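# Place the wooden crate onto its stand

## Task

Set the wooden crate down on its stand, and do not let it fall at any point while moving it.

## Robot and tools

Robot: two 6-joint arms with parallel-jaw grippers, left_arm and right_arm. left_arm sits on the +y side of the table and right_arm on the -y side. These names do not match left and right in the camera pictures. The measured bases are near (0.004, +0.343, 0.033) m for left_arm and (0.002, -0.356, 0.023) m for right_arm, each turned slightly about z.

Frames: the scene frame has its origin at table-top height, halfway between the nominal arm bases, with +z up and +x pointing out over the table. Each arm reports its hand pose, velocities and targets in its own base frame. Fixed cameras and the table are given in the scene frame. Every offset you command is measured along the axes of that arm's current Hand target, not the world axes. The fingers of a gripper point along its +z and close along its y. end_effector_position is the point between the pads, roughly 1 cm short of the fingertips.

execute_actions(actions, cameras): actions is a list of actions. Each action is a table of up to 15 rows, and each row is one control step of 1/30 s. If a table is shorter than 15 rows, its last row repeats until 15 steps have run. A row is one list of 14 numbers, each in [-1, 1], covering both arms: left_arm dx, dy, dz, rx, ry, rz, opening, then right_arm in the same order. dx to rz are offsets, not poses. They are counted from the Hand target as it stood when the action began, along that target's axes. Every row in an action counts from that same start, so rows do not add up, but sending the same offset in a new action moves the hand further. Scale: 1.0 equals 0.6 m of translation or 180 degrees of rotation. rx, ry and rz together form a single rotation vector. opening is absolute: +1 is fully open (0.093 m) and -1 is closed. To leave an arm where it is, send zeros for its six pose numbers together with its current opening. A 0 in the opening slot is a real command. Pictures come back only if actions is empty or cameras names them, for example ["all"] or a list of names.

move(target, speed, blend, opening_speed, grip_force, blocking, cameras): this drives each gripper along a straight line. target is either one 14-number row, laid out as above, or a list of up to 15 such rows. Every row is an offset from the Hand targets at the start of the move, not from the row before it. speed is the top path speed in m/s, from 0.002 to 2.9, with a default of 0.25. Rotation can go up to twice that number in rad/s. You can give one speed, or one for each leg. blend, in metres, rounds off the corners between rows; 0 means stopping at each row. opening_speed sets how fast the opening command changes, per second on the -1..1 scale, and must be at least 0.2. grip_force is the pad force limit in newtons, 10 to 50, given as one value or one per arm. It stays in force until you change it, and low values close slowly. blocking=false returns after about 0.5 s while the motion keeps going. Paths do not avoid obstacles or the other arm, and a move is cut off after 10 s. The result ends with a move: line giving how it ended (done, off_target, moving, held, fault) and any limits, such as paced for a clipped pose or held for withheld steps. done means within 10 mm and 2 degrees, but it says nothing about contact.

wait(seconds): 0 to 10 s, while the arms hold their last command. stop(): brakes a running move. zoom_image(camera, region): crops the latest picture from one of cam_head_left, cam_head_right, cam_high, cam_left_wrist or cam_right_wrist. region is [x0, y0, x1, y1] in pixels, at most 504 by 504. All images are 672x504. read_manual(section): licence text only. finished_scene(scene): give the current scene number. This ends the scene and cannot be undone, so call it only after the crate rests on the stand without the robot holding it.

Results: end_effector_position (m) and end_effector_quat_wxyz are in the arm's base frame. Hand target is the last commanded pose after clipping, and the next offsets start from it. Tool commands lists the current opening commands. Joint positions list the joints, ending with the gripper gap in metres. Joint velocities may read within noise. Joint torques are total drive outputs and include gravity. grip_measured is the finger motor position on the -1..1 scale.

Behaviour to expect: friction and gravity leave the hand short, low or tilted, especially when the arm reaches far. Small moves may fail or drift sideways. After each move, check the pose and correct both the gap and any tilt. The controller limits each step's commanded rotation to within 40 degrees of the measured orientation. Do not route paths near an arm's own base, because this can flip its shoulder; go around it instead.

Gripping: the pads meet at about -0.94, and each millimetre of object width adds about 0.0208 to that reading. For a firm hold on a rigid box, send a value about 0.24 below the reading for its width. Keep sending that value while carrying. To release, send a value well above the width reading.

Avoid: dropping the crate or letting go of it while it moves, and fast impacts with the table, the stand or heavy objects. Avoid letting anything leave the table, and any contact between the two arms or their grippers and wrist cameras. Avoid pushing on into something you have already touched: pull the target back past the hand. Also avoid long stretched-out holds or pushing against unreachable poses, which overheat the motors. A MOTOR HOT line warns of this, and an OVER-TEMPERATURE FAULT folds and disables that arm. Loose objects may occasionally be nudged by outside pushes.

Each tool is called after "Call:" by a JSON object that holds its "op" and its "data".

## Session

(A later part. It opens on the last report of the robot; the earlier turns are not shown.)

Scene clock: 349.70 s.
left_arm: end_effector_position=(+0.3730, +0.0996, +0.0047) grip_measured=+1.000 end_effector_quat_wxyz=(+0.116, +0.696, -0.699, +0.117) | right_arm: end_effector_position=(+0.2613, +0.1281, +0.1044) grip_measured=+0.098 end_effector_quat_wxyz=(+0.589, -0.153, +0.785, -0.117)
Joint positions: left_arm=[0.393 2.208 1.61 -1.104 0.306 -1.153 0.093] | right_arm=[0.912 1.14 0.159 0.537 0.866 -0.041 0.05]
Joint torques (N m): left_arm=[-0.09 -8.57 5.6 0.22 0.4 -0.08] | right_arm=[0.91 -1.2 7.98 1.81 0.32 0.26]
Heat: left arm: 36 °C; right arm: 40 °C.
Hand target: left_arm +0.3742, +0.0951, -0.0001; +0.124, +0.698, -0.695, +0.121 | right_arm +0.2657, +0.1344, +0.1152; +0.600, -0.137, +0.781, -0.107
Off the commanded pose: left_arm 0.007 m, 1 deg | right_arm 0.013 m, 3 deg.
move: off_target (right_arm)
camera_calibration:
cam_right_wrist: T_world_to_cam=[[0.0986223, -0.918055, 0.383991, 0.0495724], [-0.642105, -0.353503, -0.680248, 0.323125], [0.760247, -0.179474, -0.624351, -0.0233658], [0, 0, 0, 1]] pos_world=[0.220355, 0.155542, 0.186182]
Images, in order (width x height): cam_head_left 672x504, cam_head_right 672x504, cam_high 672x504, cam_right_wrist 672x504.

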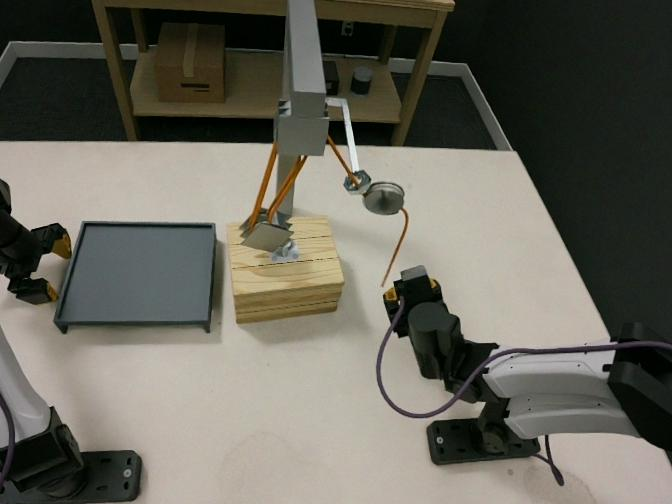

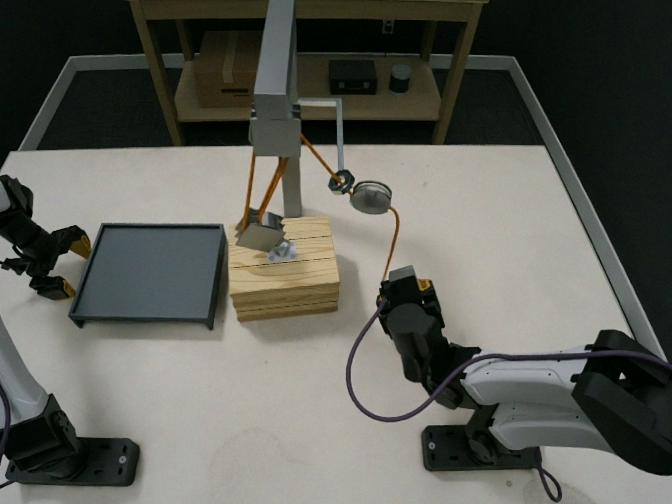

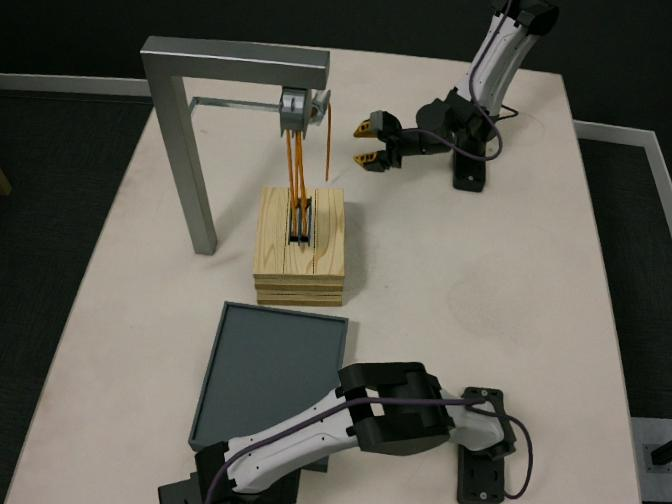

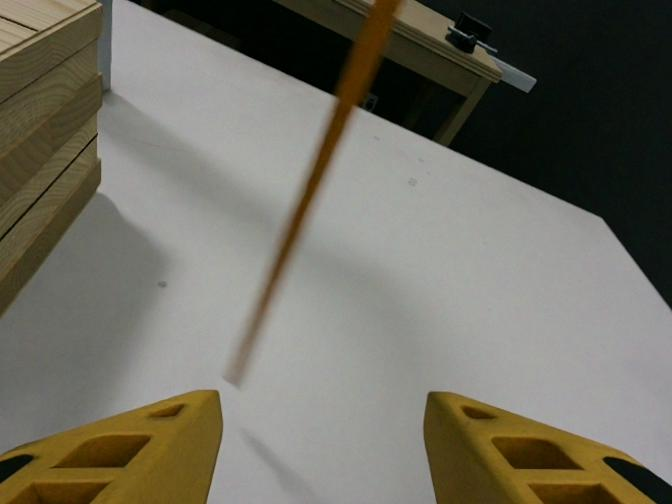

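Call:
{"op": "move", "data": {"target": [[0,0,0,0,0,0,1,-0.047,0.022,0.172,0,0,0,0.1],[0,0,0,0,0,0,1,-0.047,0.022,0.172,0,0,0,-1]], "speed": 0.15, "cameras": ["cam_head_right","cam_right_wrist"]}}

Scene clock: 356.13 s.
left_arm: end_effector_position=(+0.3730, +0.0996, +0.0047) grip_measured=+1.000 end_effector_quat_wxyz=(+0.116, +0.696, -0.699, +0.117) | right_arm: end_effector_position=(+0.3633, +0.1511, +0.1031) grip_measured=-0.968 end_effector_quat_wxyz=(+0.591, -0.136, +0.787, -0.113)
Joint positions: left_arm=[0.393 2.208 1.61 -1.104 0.306 -1.153 0.093] | right_arm=[0.653 1.622 0.45 0.822 0.64 -0.147 0]
Joint torques (N m): left_arm=[0.01 -8.58 5.52 0.21 0.44 -0.13] | right_arm=[-0.32 -4.18 6.99 2.01 -0.05 -0.05]
Heat: left arm: 37 °C; right arm: 40 °C.
Hand target: left_arm +0.3742, +0.0951, -0.0001; +0.124, +0.698, -0.695, +0.121 | right_arm +0.3711, +0.1562, +0.1100; +0.600, -0.137, +0.781, -0.107
Off the commanded pose: left_arm 0.007 m, 1 deg | right_arm 0.012 m, 1 deg.
move: off_target (right_arm); target 2's new opening was sent with right_arm's hand 0.012 m and 1 deg from that target
camera_calibration:
cam_right_wrist: T_world_to_cam=[[0.076867, -0.929731, 0.360128, 0.0732056], [-0.646554, -0.321438, -0.691842, 0.393939], [0.758986, -0.179662, -0.625829, -0.0969658], [0, 0, 0, 1]] pos_world=[0.322672, 0.177267, 0.185497]
Images, in order (width x height): cam_head_right 672x504, cam_right_wrist 672x504.

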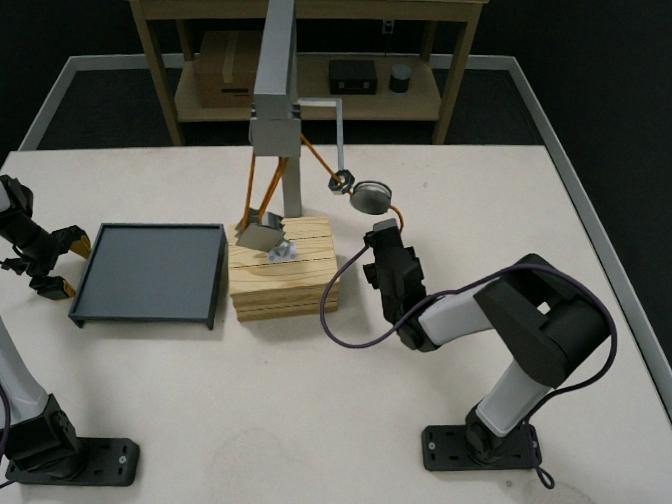

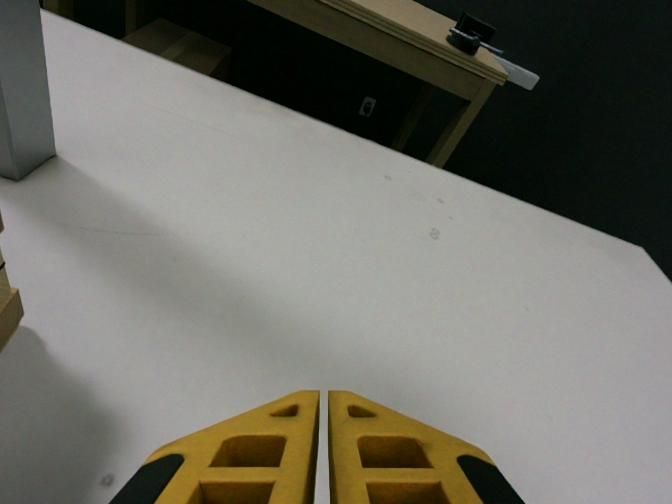

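Call:
{"op": "move", "data": {"target": [[0,0,0,0,0,0,1,0,0,0,0,0,0,-0.3],[0,0,0,0,0,0,1,0,0,-0.038,0,0,0,-0.3],[0,0,0,0,0,0,1,0,0,-0.038,0,0,0,-1]], "speed": 0.1, "cameras": ["cam_head_right","cam_high","cam_right_wrist"]}}

Scene clock: 360.50 s.
left_arm: end_effector_position=(+0.3730, +0.0996, +0.0047) grip_measured=+1.000 end_effector_quat_wxyz=(+0.116, +0.696, -0.699, +0.117) | right_arm: end_effector_position=(+0.3528, +0.1579, +0.1116) grip_measured=-0.963 end_effector_quat_wxyz=(+0.596, -0.144, +0.782, -0.109)
Joint positions: left_arm=[0.393 2.208 1.61 -1.104 0.306 -1.153 0.093] | right_arm=[0.692 1.568 0.435 0.791 0.662 -0.147 0]
Joint torques (N m): left_arm=[-0.08 -8.66 5.46 0.21 0.38 -0.11] | right_arm=[0.92 -6.71 4.19 1.8 0.25 0.16]
Heat: left arm: 37 °C; right arm: 40 °C.
Hand target: left_arm +0.3742, +0.0951, -0.0001; +0.124, +0.698, -0.695, +0.121 | right_arm +0.3490, +0.1563, +0.1158; +0.600, -0.137, +0.781, -0.107
Off the commanded pose: left_arm 0.007 m, 1 deg | right_arm 0.006 m, 1 deg.
move: done
camera_calibration:
cam_right_wrist: T_world_to_cam=[[0.0908002, -0.92757, 0.36245, 0.0718047], [-0.633223, -0.334679, -0.697867, 0.393264], [0.768624, -0.166145, -0.617748, -0.0889298], [0, 0, 0, 1]] pos_world=[0.310857, 0.183446, 0.193484]
Images, in order (width x height): cam_head_right 672x504, cam_high 672x504, cam_right_wrist 672x504.

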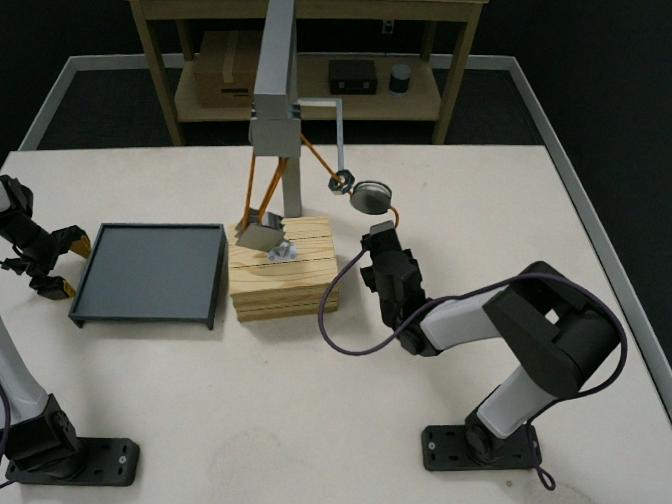

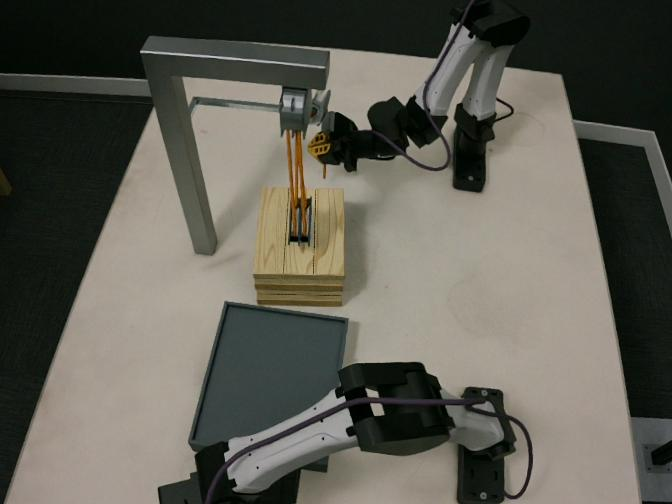

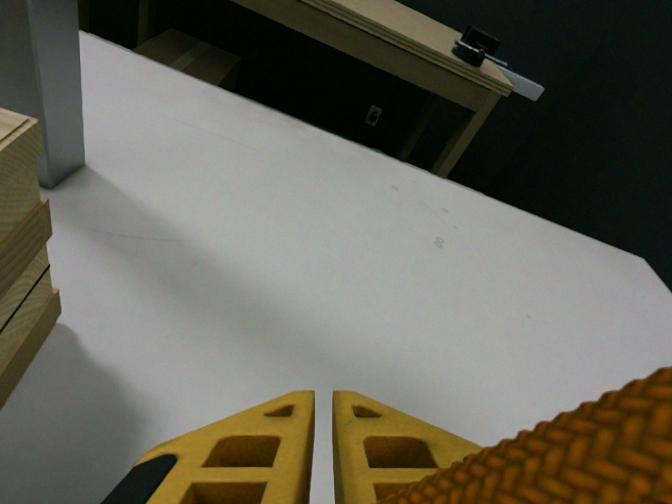

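Call:
{"op": "move", "data": {"target": [[0,0,0,0,0,0,1,0.078,-0.248,0.017,0.11,-0.04,0.25,-1],[0,0,0,0,0,0,1,0.099,-0.329,0.015,0.225,-0.079,0.492,-1]], "speed": 0.15, "blend": [0.03,0], "cameras": ["cam_head_right","cam_high","cam_right_wrist"]}}

Scene clock: 373.23 s.
left_arm: end_effector_position=(+0.3730, +0.0996, +0.0047) grip_measured=+1.000 end_effector_quat_wxyz=(+0.116, +0.696, -0.699, +0.117) | right_arm: end_effector_position=(+0.3608, -0.0389, +0.1147) grip_measured=-0.963 end_effector_quat_wxyz=(+0.586, +0.601, +0.532, +0.114)
Joint positions: left_arm=[0.393 2.208 1.61 -1.104 0.306 -1.153 0.093] | right_arm=[0.249 1.488 0.446 0.591 0.851 1.388 0]
Joint torques (N m): left_arm=[0.01 -8.84 5.63 0.2 0.38 -0.11] | right_arm=[-1.35 -5.83 6.79 1.39 0.55 0.32]
Heat: left arm: 37 °C; right arm: 39 °C.
Hand target: left_arm +0.3742, +0.0951, -0.0001; +0.124, +0.698, -0.695, +0.121 | right_arm +0.3603, -0.0494, +0.1249; +0.593, +0.618, +0.504, +0.111
Off the commanded pose: left_arm 0.007 m, 1 deg | right_arm 0.015 m, 4 deg.
move: off_target (right_arm)
camera_calibration:
cam_right_wrist: T_world_to_cam=[[-0.520027, -0.26224, -0.812897, 0.268499], [0.037915, 0.943678, -0.328685, 0.0998649], [0.853308, -0.201746, -0.480796, -0.173499], [0, 0, 0, 1]] pos_world=[0.283889, -0.0588318, 0.167669]
Images, in order (width x height): cam_head_right 672x504, cam_high 672x504, cam_right_wrist 672x504.

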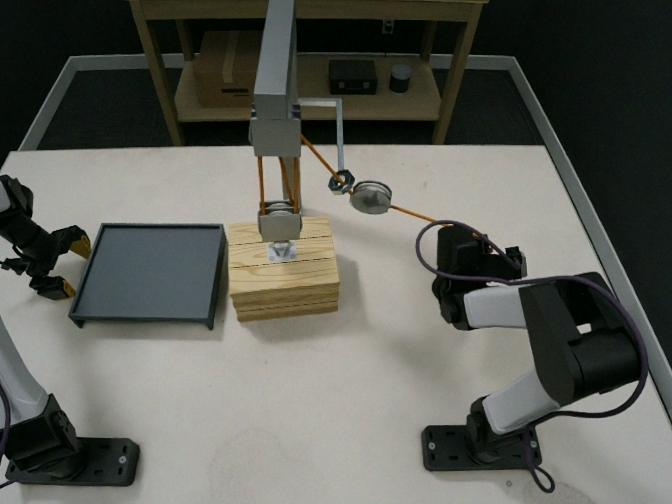

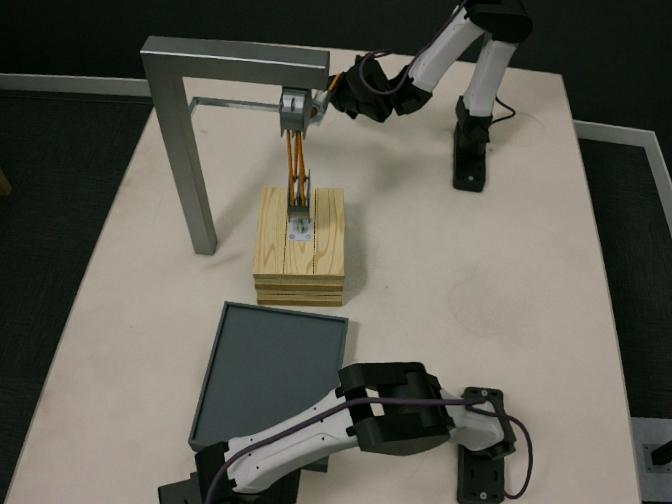

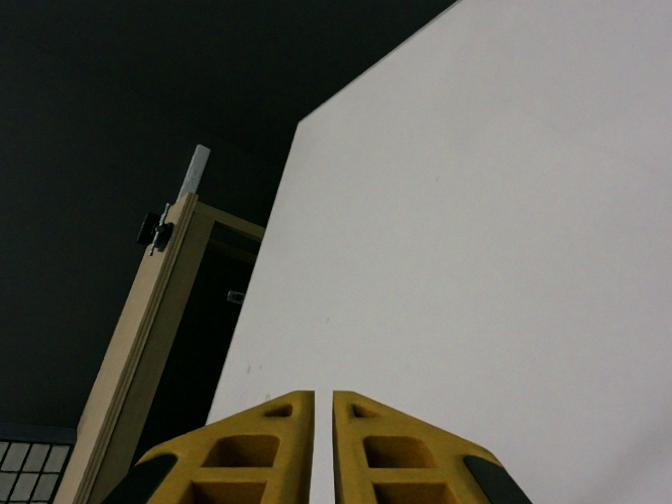

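Call:
{"op": "move", "data": {"target": [0,0,0,0,0,0,1,-0.166,-0.059,0.10,0,0,0.05,-1], "speed": 0.08, "cameras": ["cam_head_right"]}}

Scene clock: 378.00 s.
left_arm: end_effector_position=(+0.3730, +0.0996, +0.0047) grip_measured=+1.000 end_effector_quat_wxyz=(+0.116, +0.696, -0.699, +0.117) | right_arm: end_effector_position=(+0.3680, -0.0382, +0.1667) grip_measured=-0.963 end_effector_quat_wxyz=(+0.574, +0.465, +0.581, +0.341)
Joint positions: left_arm=[0.393 2.208 1.61 -1.104 0.306 -1.153 0.093] | right_arm=[-0.075 1.29 0.287 0.894 0.063 1.219 0]
Joint torques (N m): left_arm=[-0.12 -8.62 5.45 0.18 0.42 -0.1] | right_arm=[-12.23 -2.51 2.89 1.03 3.69 1.07]
Heat: left arm: 37 °C; right arm: 39 °C.
Hand target: left_arm +0.3742, +0.0951, -0.0001; +0.124, +0.698, -0.695, +0.121 | right_arm +0.3404, -0.1694, +0.1246; +0.582, +0.656, +0.454, +0.157
Off the commanded pose: left_arm 0.007 m, 1 deg | right_arm 0.140 m, 34 deg.
move: off_target (right_arm)
Images, in order (width x height): cam_head_right 672x504.

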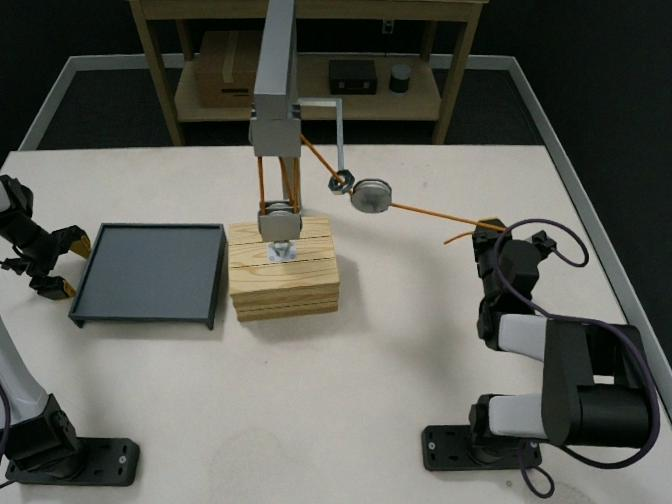

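Call:
{"op": "move", "data": {"target": [0,0,0,0,0,0,1,-0.039,-0.0045,0.031,0,0,0,-1], "speed": 0.08, "cameras": []}}

Call:
{"op": "move", "data": {"target": [0,0,0,0,0,0,1,-0.039,-0.0045,0.031,0,0,0,-1], "speed": 0.08, "cameras": ["cam_head_right"]}}

Scene clock: 384.80 s.
left_arm: end_effector_position=(+0.3730, +0.0996, +0.0047) grip_measured=+1.000 end_effector_quat_wxyz=(+0.116, +0.696, -0.699, +0.117) | right_arm: end_effector_position=(+0.3481, -0.0612, +0.1720) grip_measured=-0.963 end_effector_quat_wxyz=(+0.578, +0.426, +0.589, +0.371)
Joint positions: left_arm=[0.393 2.208 1.61 -1.104 0.306 -1.153 0.093] | right_arm=[-0.279 1.24 0.22 0.961 -0.222 1.184 0]
Joint torques (N m): left_arm=[0.01 -8.47 5.65 0.24 0.41 -0.1] | right_arm=[-10.69 -0.29 4.96 0.82 4.3 0.87]
Heat: left arm: 38 °C; right arm: 41 °C.
Hand target: left_arm +0.3742, +0.0951, -0.0001; +0.124, +0.698, -0.695, +0.121 | right_arm +0.3404, -0.1994, +0.1246; +0.582, +0.656, +0.454, +0.157
Off the commanded pose: left_arm 0.007 m, 1 deg | right_arm 0.146 m, 39 deg.
move: off_target (right_arm); limits=paced
No camera images: "cameras" was empty.

Scene clock: 387.63 s.
left_arm: end_effector_position=(+0.3730, +0.0996, +0.0047) grip_measured=+1.000 end_effector_quat_wxyz=(+0.116, +0.696, -0.699, +0.117) | right_arm: end_effector_position=(+0.2769, -0.0831, +0.1535) grip_measured=-0.963 end_effector_quat_wxyz=(+0.508, +0.240, +0.665, +0.492)
Joint positions: left_arm=[0.393 2.208 1.61 -1.104 0.306 -1.153 0.093] | right_arm=[-0.89 1.516 0.185 1.334 -1.313 1.117 0]
Joint torques (N m): left_arm=[0.02 -8.72 5.41 0.18 0.4 -0.09] | right_arm=[-10.63 0.05 8.31 0.35 4.67 0.54]
Heat: left arm: 38 °C; right arm: 47 °C.
Hand target: left_arm +0.3742, +0.0951, -0.0001; +0.124, +0.698, -0.695, +0.121 | right_arm +0.3404, -0.2295, +0.1247; +0.576, +0.507, +0.564, +0.306
Off the commanded pose: left_arm 0.007 m, 1 deg | right_arm 0.162 m, 67 deg; orientation clipped.
move: off_target (right_arm); limits=paced
Images, in order (width x height): cam_head_right 672x504.

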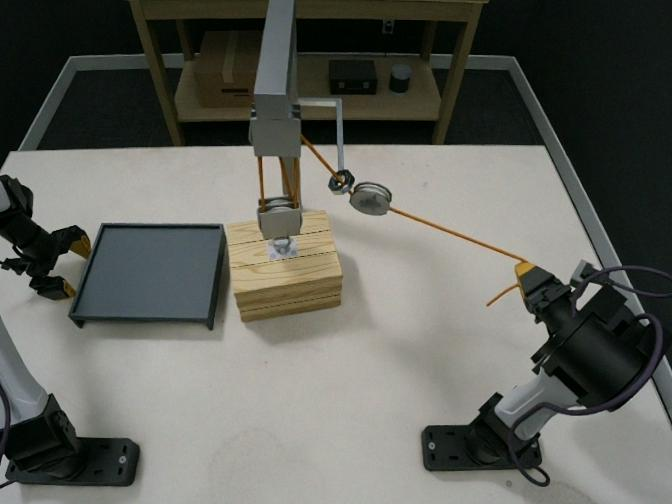

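Call:
{"op": "move", "data": {"target": [0,0,0,0,0,0,1,0.288,0.091,-0.03,0.174,-0.284,0.022,-1], "speed": 0.2, "cameras": ["cam_head_left","cam_head_right","cam_high","cam_right_wrist"]}}

Scene clock: 408.30 s.
left_arm: end_effector_position=(+0.3730, +0.0996, +0.0047) grip_measured=+1.000 end_effector_quat_wxyz=(+0.116, +0.696, -0.699, +0.117) | right_arm: end_effector_position=(+0.3619, -0.0489, +0.1168) grip_measured=-0.963 end_effector_quat_wxyz=(+0.639, +0.676, +0.365, -0.037)
Joint positions: left_arm=[0.393 2.208 1.61 -1.104 0.306 -1.153 0.093] | right_arm=[0.334 1.789 0.864 -0.134 1.362 2.066 0]
Joint torques (N m): left_arm=[-0.1 -8.75 5.44 0.2 0.4 -0.12] | right_arm=[-0.34 -6.9 6.61 0.66 0.41 0.26]
Heat: left arm: 38 °C; right arm: 61 °C.
Hand target: left_arm +0.3742, +0.0951, -0.0001; +0.124, +0.698, -0.695, +0.121 | right_arm +0.3655, -0.0492, +0.1197; +0.596, +0.738, +0.306, -0.079
Off the commanded pose: left_arm 0.007 m, 1 deg | right_arm 0.005 m, 12 deg.
joint sent to its limit (right arm) — joint 6 (wrist roll), upper limit. The joint targets are off in orientation, not in position.
move: off_target (right_arm); limits=paced
camera_calibration:
cam_right_wrist: T_world_to_cam=[[-0.559606, -0.0838857, -0.824503, 0.292618], [0.47535, 0.782462, -0.402238, -0.0476745], [0.678884, -0.617022, -0.397995, -0.142282], [0, 0, 0, 1]] pos_world=[0.283006, -0.0259409, 0.16546]
Images, in order (width x height): cam_head_left 672x504, cam_head_right 672x504, cam_high 672x504, cam_right_wrist 672x504.

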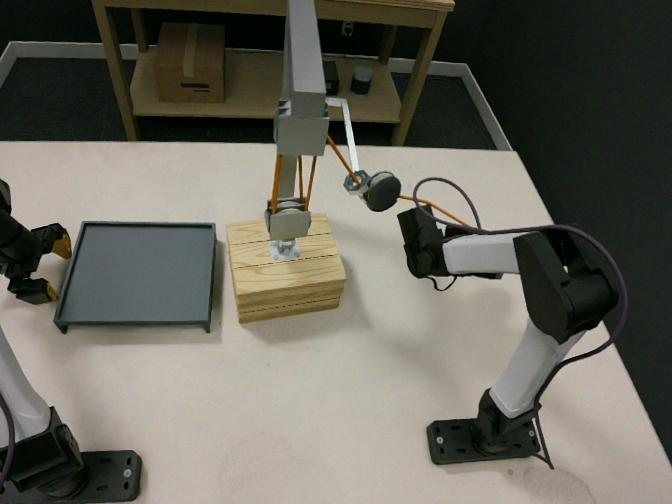

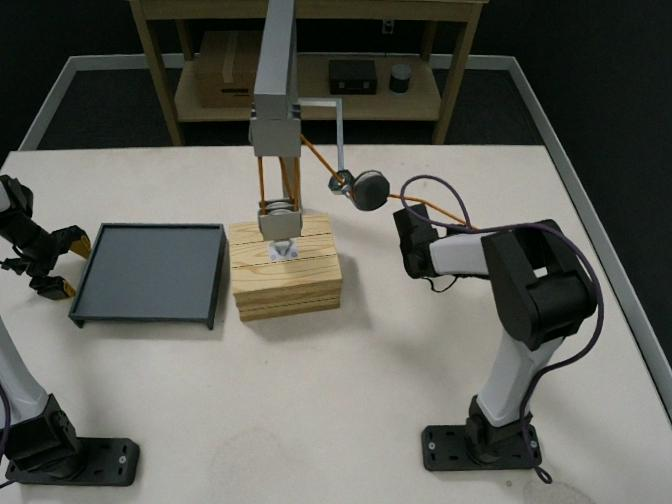

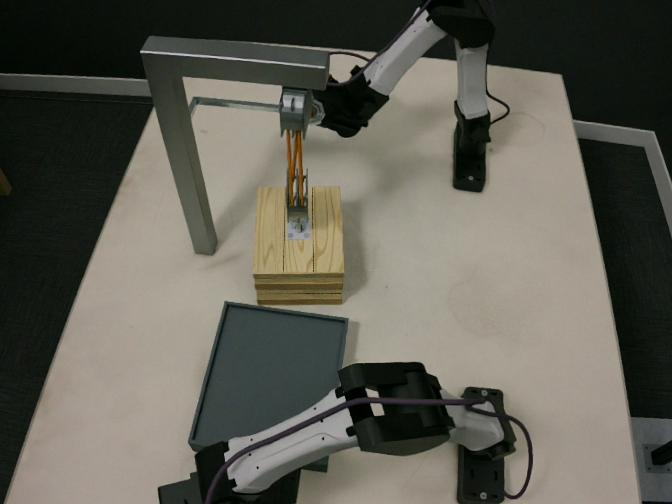

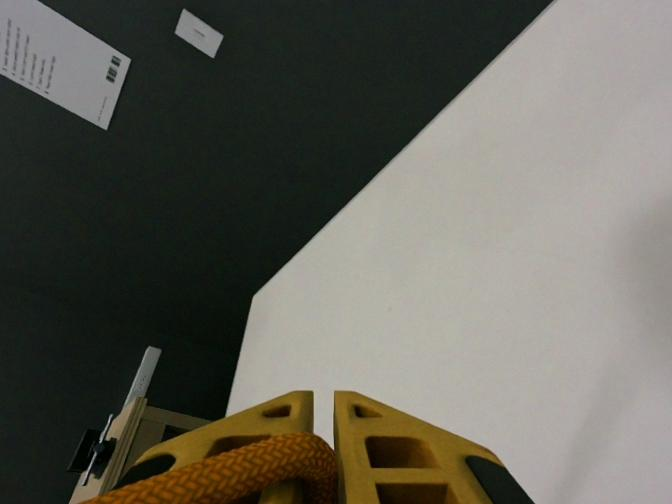

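Call:
{"op": "move", "data": {"target": [0,0,0,0,0,0,1,-0.11,0.005,0.208,0.027,-0.046,0.015,-1], "speed": 0.08, "cameras": ["cam_head_right","cam_right_wrist"]}}

Scene clock: 414.00 s.
left_arm: end_effector_position=(+0.3730, +0.0996, +0.0047) grip_measured=+1.000 end_effector_quat_wxyz=(+0.116, +0.696, -0.699, +0.117) | right_arm: end_effector_position=(+0.3507, -0.1232, +0.1355) grip_measured=-0.963 end_effector_quat_wxyz=(+0.627, +0.709, +0.305, -0.104)
Joint positions: left_arm=[0.393 2.208 1.61 -1.104 0.306 -1.153 0.093] | right_arm=[0.119 1.747 0.904 -0.168 1.343 1.999 0]
Joint torques (N m): left_arm=[0.1 -8.51 5.61 0.2 0.37 -0.1] | right_arm=[-14.65 -4.31 7.76 0.59 -0.28 0.76]
Heat: left arm: 39 °C; right arm: 55 °C.
Hand target: left_arm +0.3742, +0.0951, -0.0001; +0.124, +0.698, -0.695, +0.121 | right_arm +0.3455, -0.1889, +0.1194; +0.586, +0.762, +0.241, -0.131
Off the commanded pose: left_arm 0.007 m, 1 deg | right_arm 0.068 m, 11 deg.
move: off_target (right_arm)
camera_calibration:
cam_right_wrist: T_world_to_cam=[[-0.581332, 0.0294395, -0.813134, 0.315493], [0.608321, 0.679406, -0.410308, -0.0348747], [0.540369, -0.733171, -0.412869, -0.136766], [0, 0, 0, 1]] pos_world=[0.278525, -0.0858665, 0.185762]
Images, in order (width x height): cam_head_right 672x504, cam_right_wrist 672x504.

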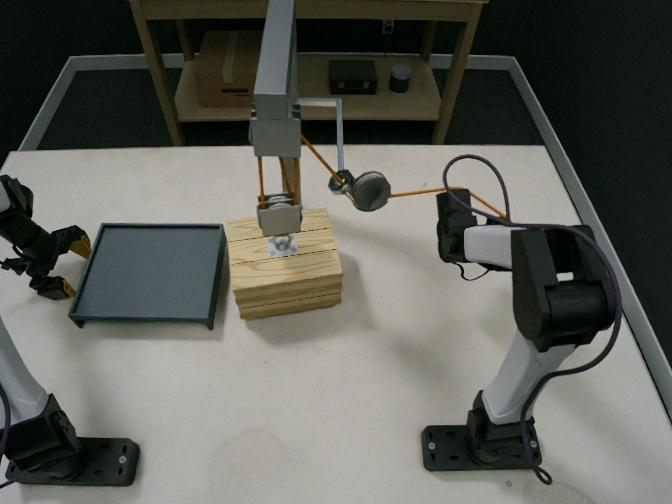

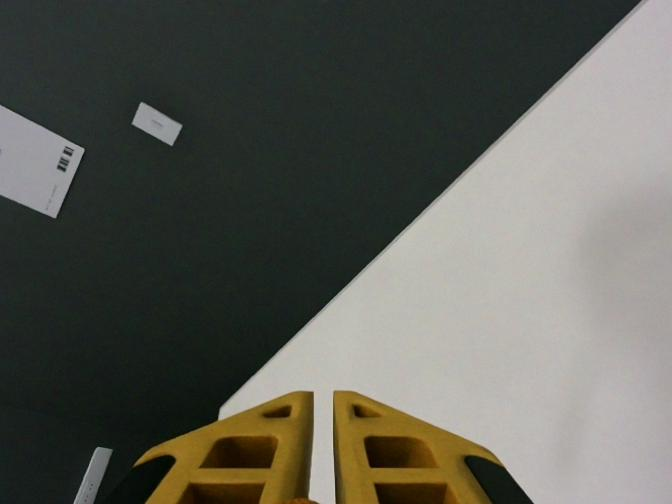

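Call:
{"op": "move", "data": {"target": [0,0,0,0,0,0,1,-0.05,0.024,0.158,0,0,0,-1], "speed": 0.06, "cameras": ["cam_head_right","cam_high"]}}

Scene clock: 420.87 s.
left_arm: end_effector_position=(+0.3730, +0.0996, +0.0047) grip_measured=+1.000 end_effector_quat_wxyz=(+0.116, +0.696, -0.699, +0.117) | right_arm: end_effector_position=(+0.3545, -0.2234, +0.1326) grip_measured=-0.963 end_effector_quat_wxyz=(+0.612, +0.725, +0.289, -0.126)
Joint positions: left_arm=[0.393 2.208 1.61 -1.104 0.306 -1.153 0.093] | right_arm=[-0.187 1.784 0.844 0.376 1.148 1.512 0]
Joint torques (N m): left_arm=[0.06 -8.65 5.49 0.2 0.39 -0.05] | right_arm=[-14.13 -5.53 6.52 1.27 -0.61 0.5]
Heat: left arm: 39 °C; right arm: 50 °C.
Hand target: left_arm +0.3742, +0.0951, -0.0001; +0.124, +0.698, -0.695, +0.121 | right_arm +0.3353, -0.2889, +0.1194; +0.586, +0.762, +0.241, -0.131
Off the commanded pose: left_arm 0.007 m, 1 deg | right_arm 0.069 m, 8 deg.
move: off_target (right_arm)
Images, in order (width x height): cam_head_right 672x504, cam_high 672x504.

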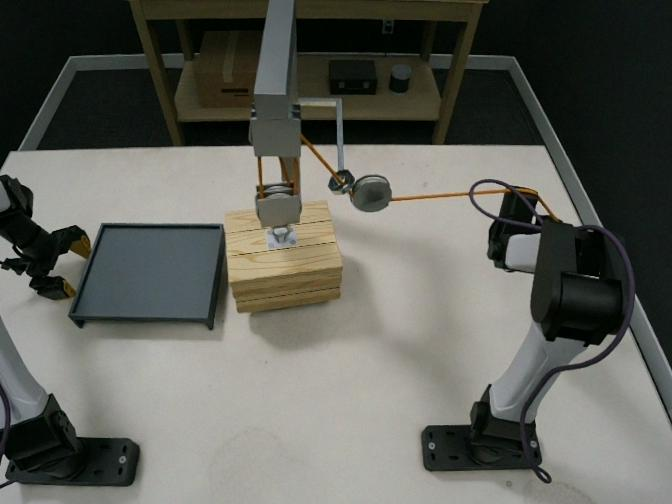

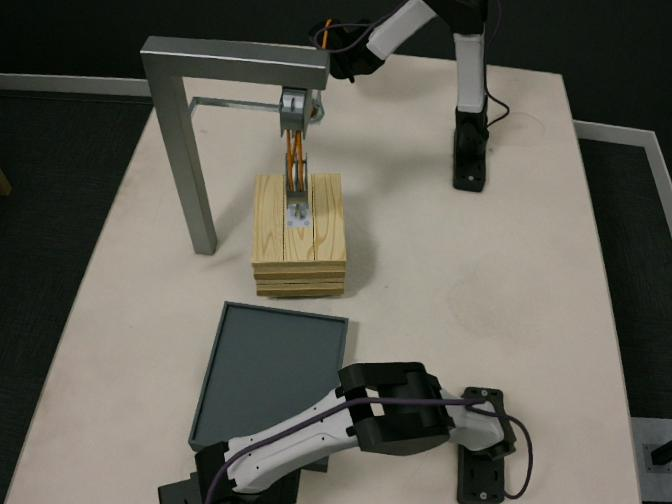

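Call:
{"op": "move", "data": {"target": [0,0,0,0,0,0,1,-0.064,0.015,0.157,0,0,0,-1], "speed": 0.06, "cameras": ["cam_head_right","cam_high"]}}

Scene clock: 425.13 s.
left_arm: end_effector_position=(+0.3730, +0.0996, +0.0047) grip_measured=+1.000 end_effector_quat_wxyz=(+0.116, +0.696, -0.699, +0.117) | right_arm: end_effector_position=(+0.3373, -0.3263, +0.1312) grip_measured=-0.963 end_effector_quat_wxyz=(+0.616, +0.729, +0.268, -0.130)
Joint positions: left_arm=[0.393 2.208 1.61 -1.104 0.306 -1.153 0.093] | right_arm=[-0.48 1.882 0.883 0.651 0.917 1.291 0]
Joint torques (N m): left_arm=[-0.02 -8.75 5.57 0.24 0.45 -0.09] | right_arm=[-12.92 -5.41 10.13 0.85 -0.92 0.53]
Heat: left arm: 39 °C; right arm: 47 °C.
Hand target: left_arm +0.3742, +0.0951, -0.0001; +0.124, +0.698, -0.695, +0.121 | right_arm +0.3152, -0.3891, +0.1190; +0.586, +0.762, +0.241, -0.131
Off the commanded pose: left_arm 0.007 m, 1 deg | right_arm 0.068 m, 6 deg.
move: off_target (right_arm)
Images, in order (width x height): cam_head_right 672x504, cam_high 672x504.

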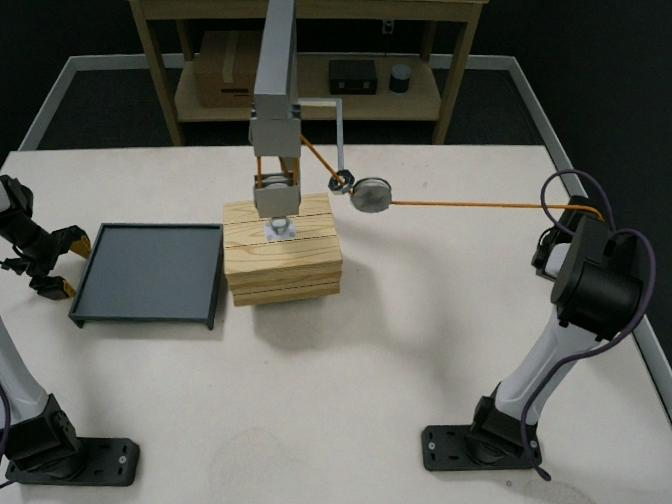

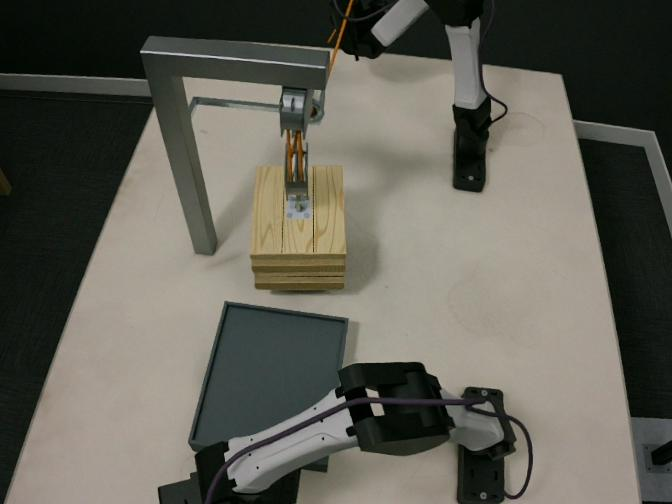

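Call:
{"op": "move", "data": {"target": [0,0,0,0,0,0,1,-0.054,0.012,0.133,0,0,0,-1], "speed": 0.06, "cameras": ["cam_head_left","cam_head_right","cam_high","cam_left_wrist"]}}

Scene clock: 429.67 s.
left_arm: end_effector_position=(+0.3730, +0.0996, +0.0047) grip_measured=+1.000 end_effector_quat_wxyz=(+0.116, +0.696, -0.699, +0.117) | right_arm: end_effector_position=(+0.3400, -0.4085, +0.1443) grip_measured=-0.965 end_effector_quat_wxyz=(+0.636, +0.723, +0.251, -0.097)
Joint positions: left_arm=[0.393 2.208 1.61 -1.104 0.306 -1.153 0.093] | right_arm=[-0.67 2.004 1.06 0.717 0.705 1.235 0]
Joint torques (N m): left_arm=[0.02 -8.51 5.65 0.2 0.38 -0.13] | right_arm=[-12.75 -5.83 10.82 0.42 -0.67 0.24]
Heat: left arm: 39 °C; right arm: 46 °C.
Hand target: left_arm +0.3742, +0.0951, -0.0001; +0.124, +0.698, -0.695, +0.121 | right_arm +0.2982, -0.4737, +0.1184; +0.586, +0.762, +0.241, -0.131
Off the commanded pose: left_arm 0.007 m, 1 deg | right_arm 0.082 m, 8 deg.
move: off_target (right_arm)
camera_calibration:
cam_left_wrist: T_world_to_cam=[[0.999952, -0.00907216, 0.00369438, -0.372824], [-0.00913975, -0.728431, 0.685058, 0.112646], [-0.00352386, -0.685059, -0.728479, 0.15416], [0, 0, 0, 1]] pos_world=[0.374379, 0.184281, 0.036511]
Images, in order (width x height): cam_head_left 672x504, cam_head_right 672x504, cam_high 672x504, cam_left_wrist 672x504.

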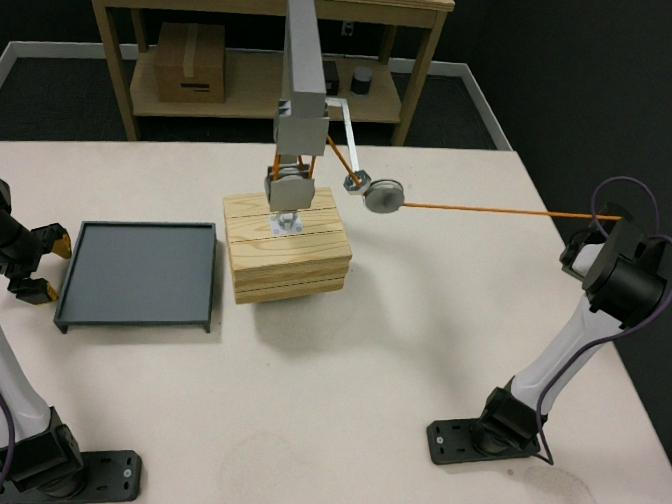

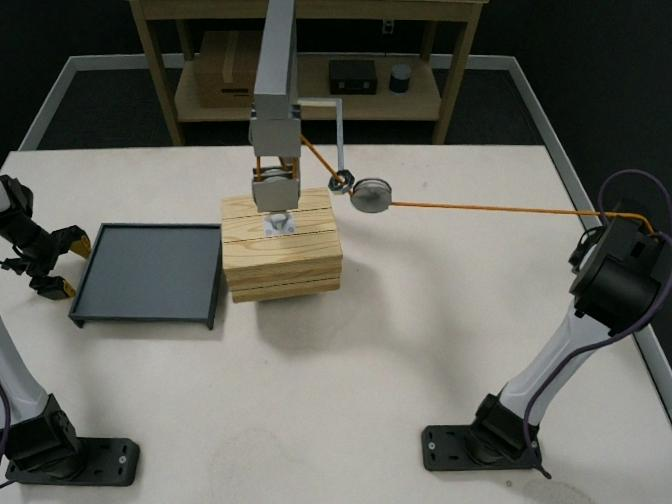

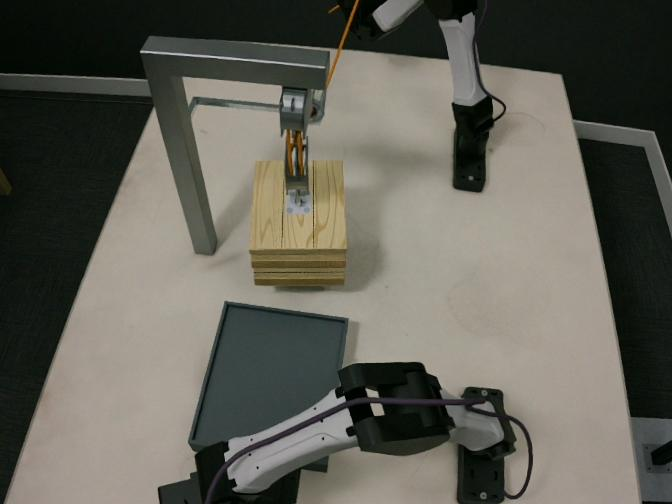

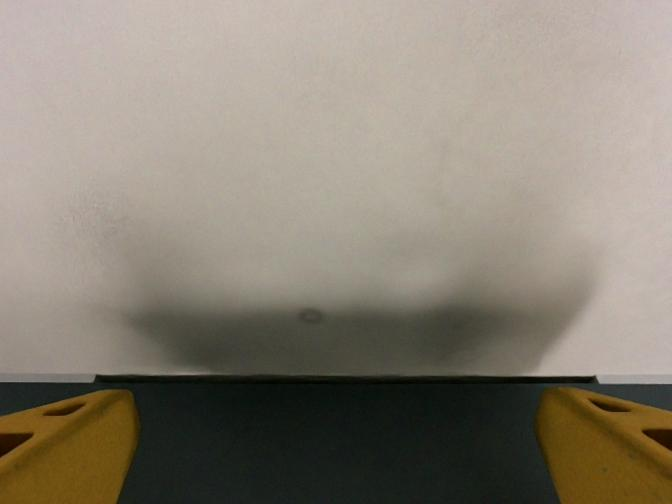

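Call:
{"op": "move", "data": {"target": [0.395,0,0.158,0.013,0,-0.036,1,0,0,0,0,0,0,-1], "speed": 0.1, "cameras": ["cam_head_left","cam_head_right","cam_high","cam_left_wrist"]}}

Scene clock: 455.90 s.
left_arm: end_effector_position=(+0.3704, -0.1475, -0.0059) grip_measured=+1.000 end_effector_quat_wxyz=(+0.112, +0.741, -0.653, +0.113) | right_arm: end_effector_position=(+0.3400, -0.4085, +0.1443) grip_measured=-0.965 end_effector_quat_wxyz=(+0.636, +0.723, +0.251, -0.097)
Joint positions: left_arm=[-0.253 2.075 1.352 -0.743 0.302 -1.966 0.093] | right_arm=[-0.67 2.004 1.06 0.717 0.705 1.234 0]
Joint torques (N m): left_arm=[-1.36 -7.76 5.94 0.94 0.48 -0.2] | right_arm=[-12.67 -5.82 10.8 0.42 -0.65 0.23]
Heat: left arm: 40 °C; right arm: 53 °C.
Hand target: left_arm +0.3752, -0.1600, -0.0082; +0.116, +0.738, -0.652, +0.128 | right_arm +0.2981, -0.4737, +0.1184; +0.586, +0.762, +0.241, -0.131
Off the commanded pose: left_arm 0.014 m, 2 deg | right_arm 0.082 m, 8 deg.
move: off_target (left_arm, right_arm)
camera_calibration:
cam_left_wrist: T_world_to_cam=[[0.992801, 0.118788, -0.0153464, -0.351119], [0.0978791, -0.730774, 0.675566, -0.100112], [0.0690341, -0.672204, -0.73714, -0.0478642], [0, 0, 0, 1]] pos_world=[0.361695, -0.0636252, 0.0269613]
Images, in order (width x height): cam_head_left 672x504, cam_head_right 672x504, cam_high 672x504, cam_left_wrist 672x504.

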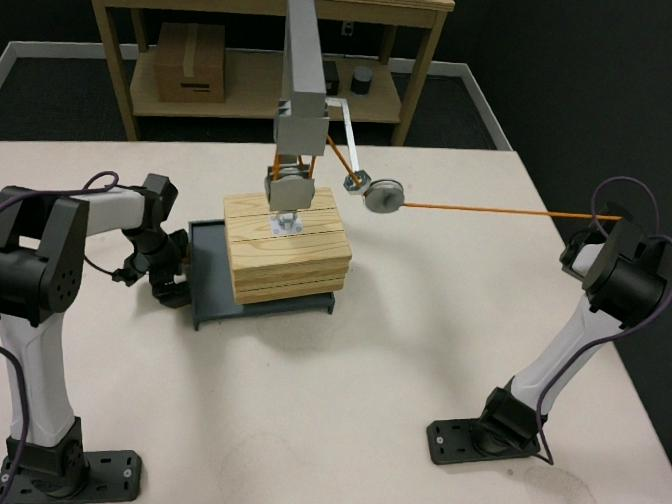

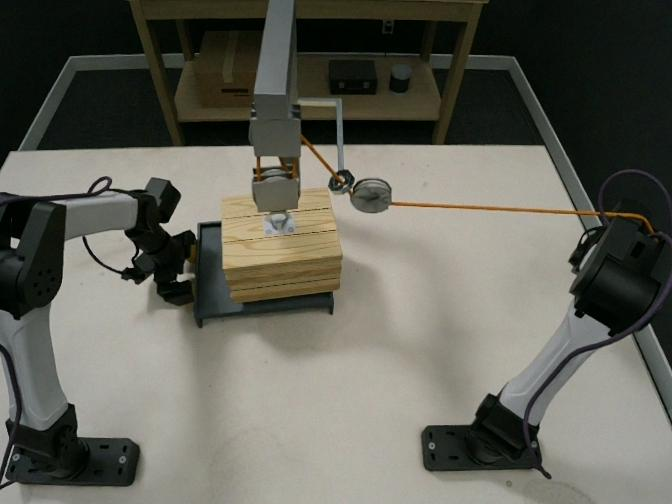

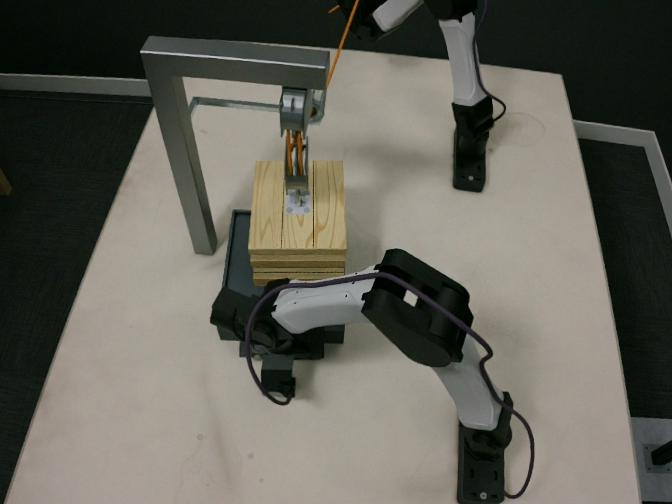

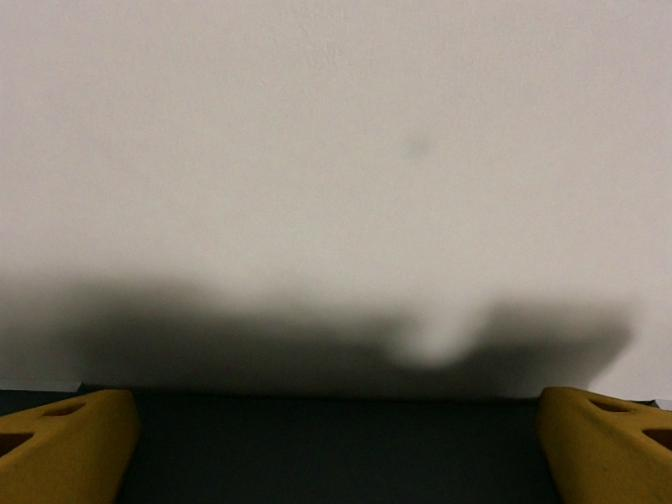

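Call:
{"op": "zoom_image", "data": {"camera": "cam_head_right", "region": [180, 170, 360, 340]}}

Call:
{"op": "zoom_image", "data": {"camera": "cam_high", "region": [200, 140, 370, 370]}}

Scaled by 2.800 from the camera's 672x504 image, which has a finer 960x720 frame.

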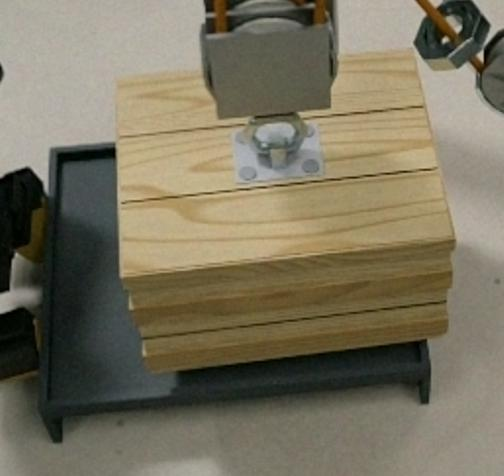

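Scaled by 2.191 from the camera's 672x504 image, which has a finer 960x720 frame.

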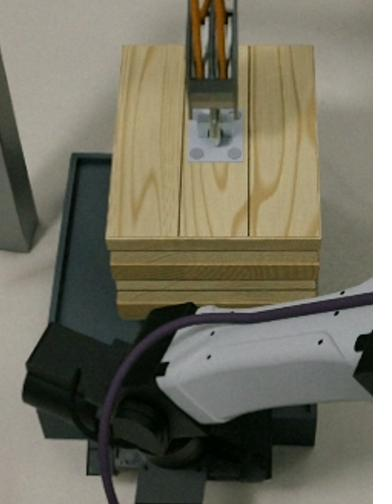

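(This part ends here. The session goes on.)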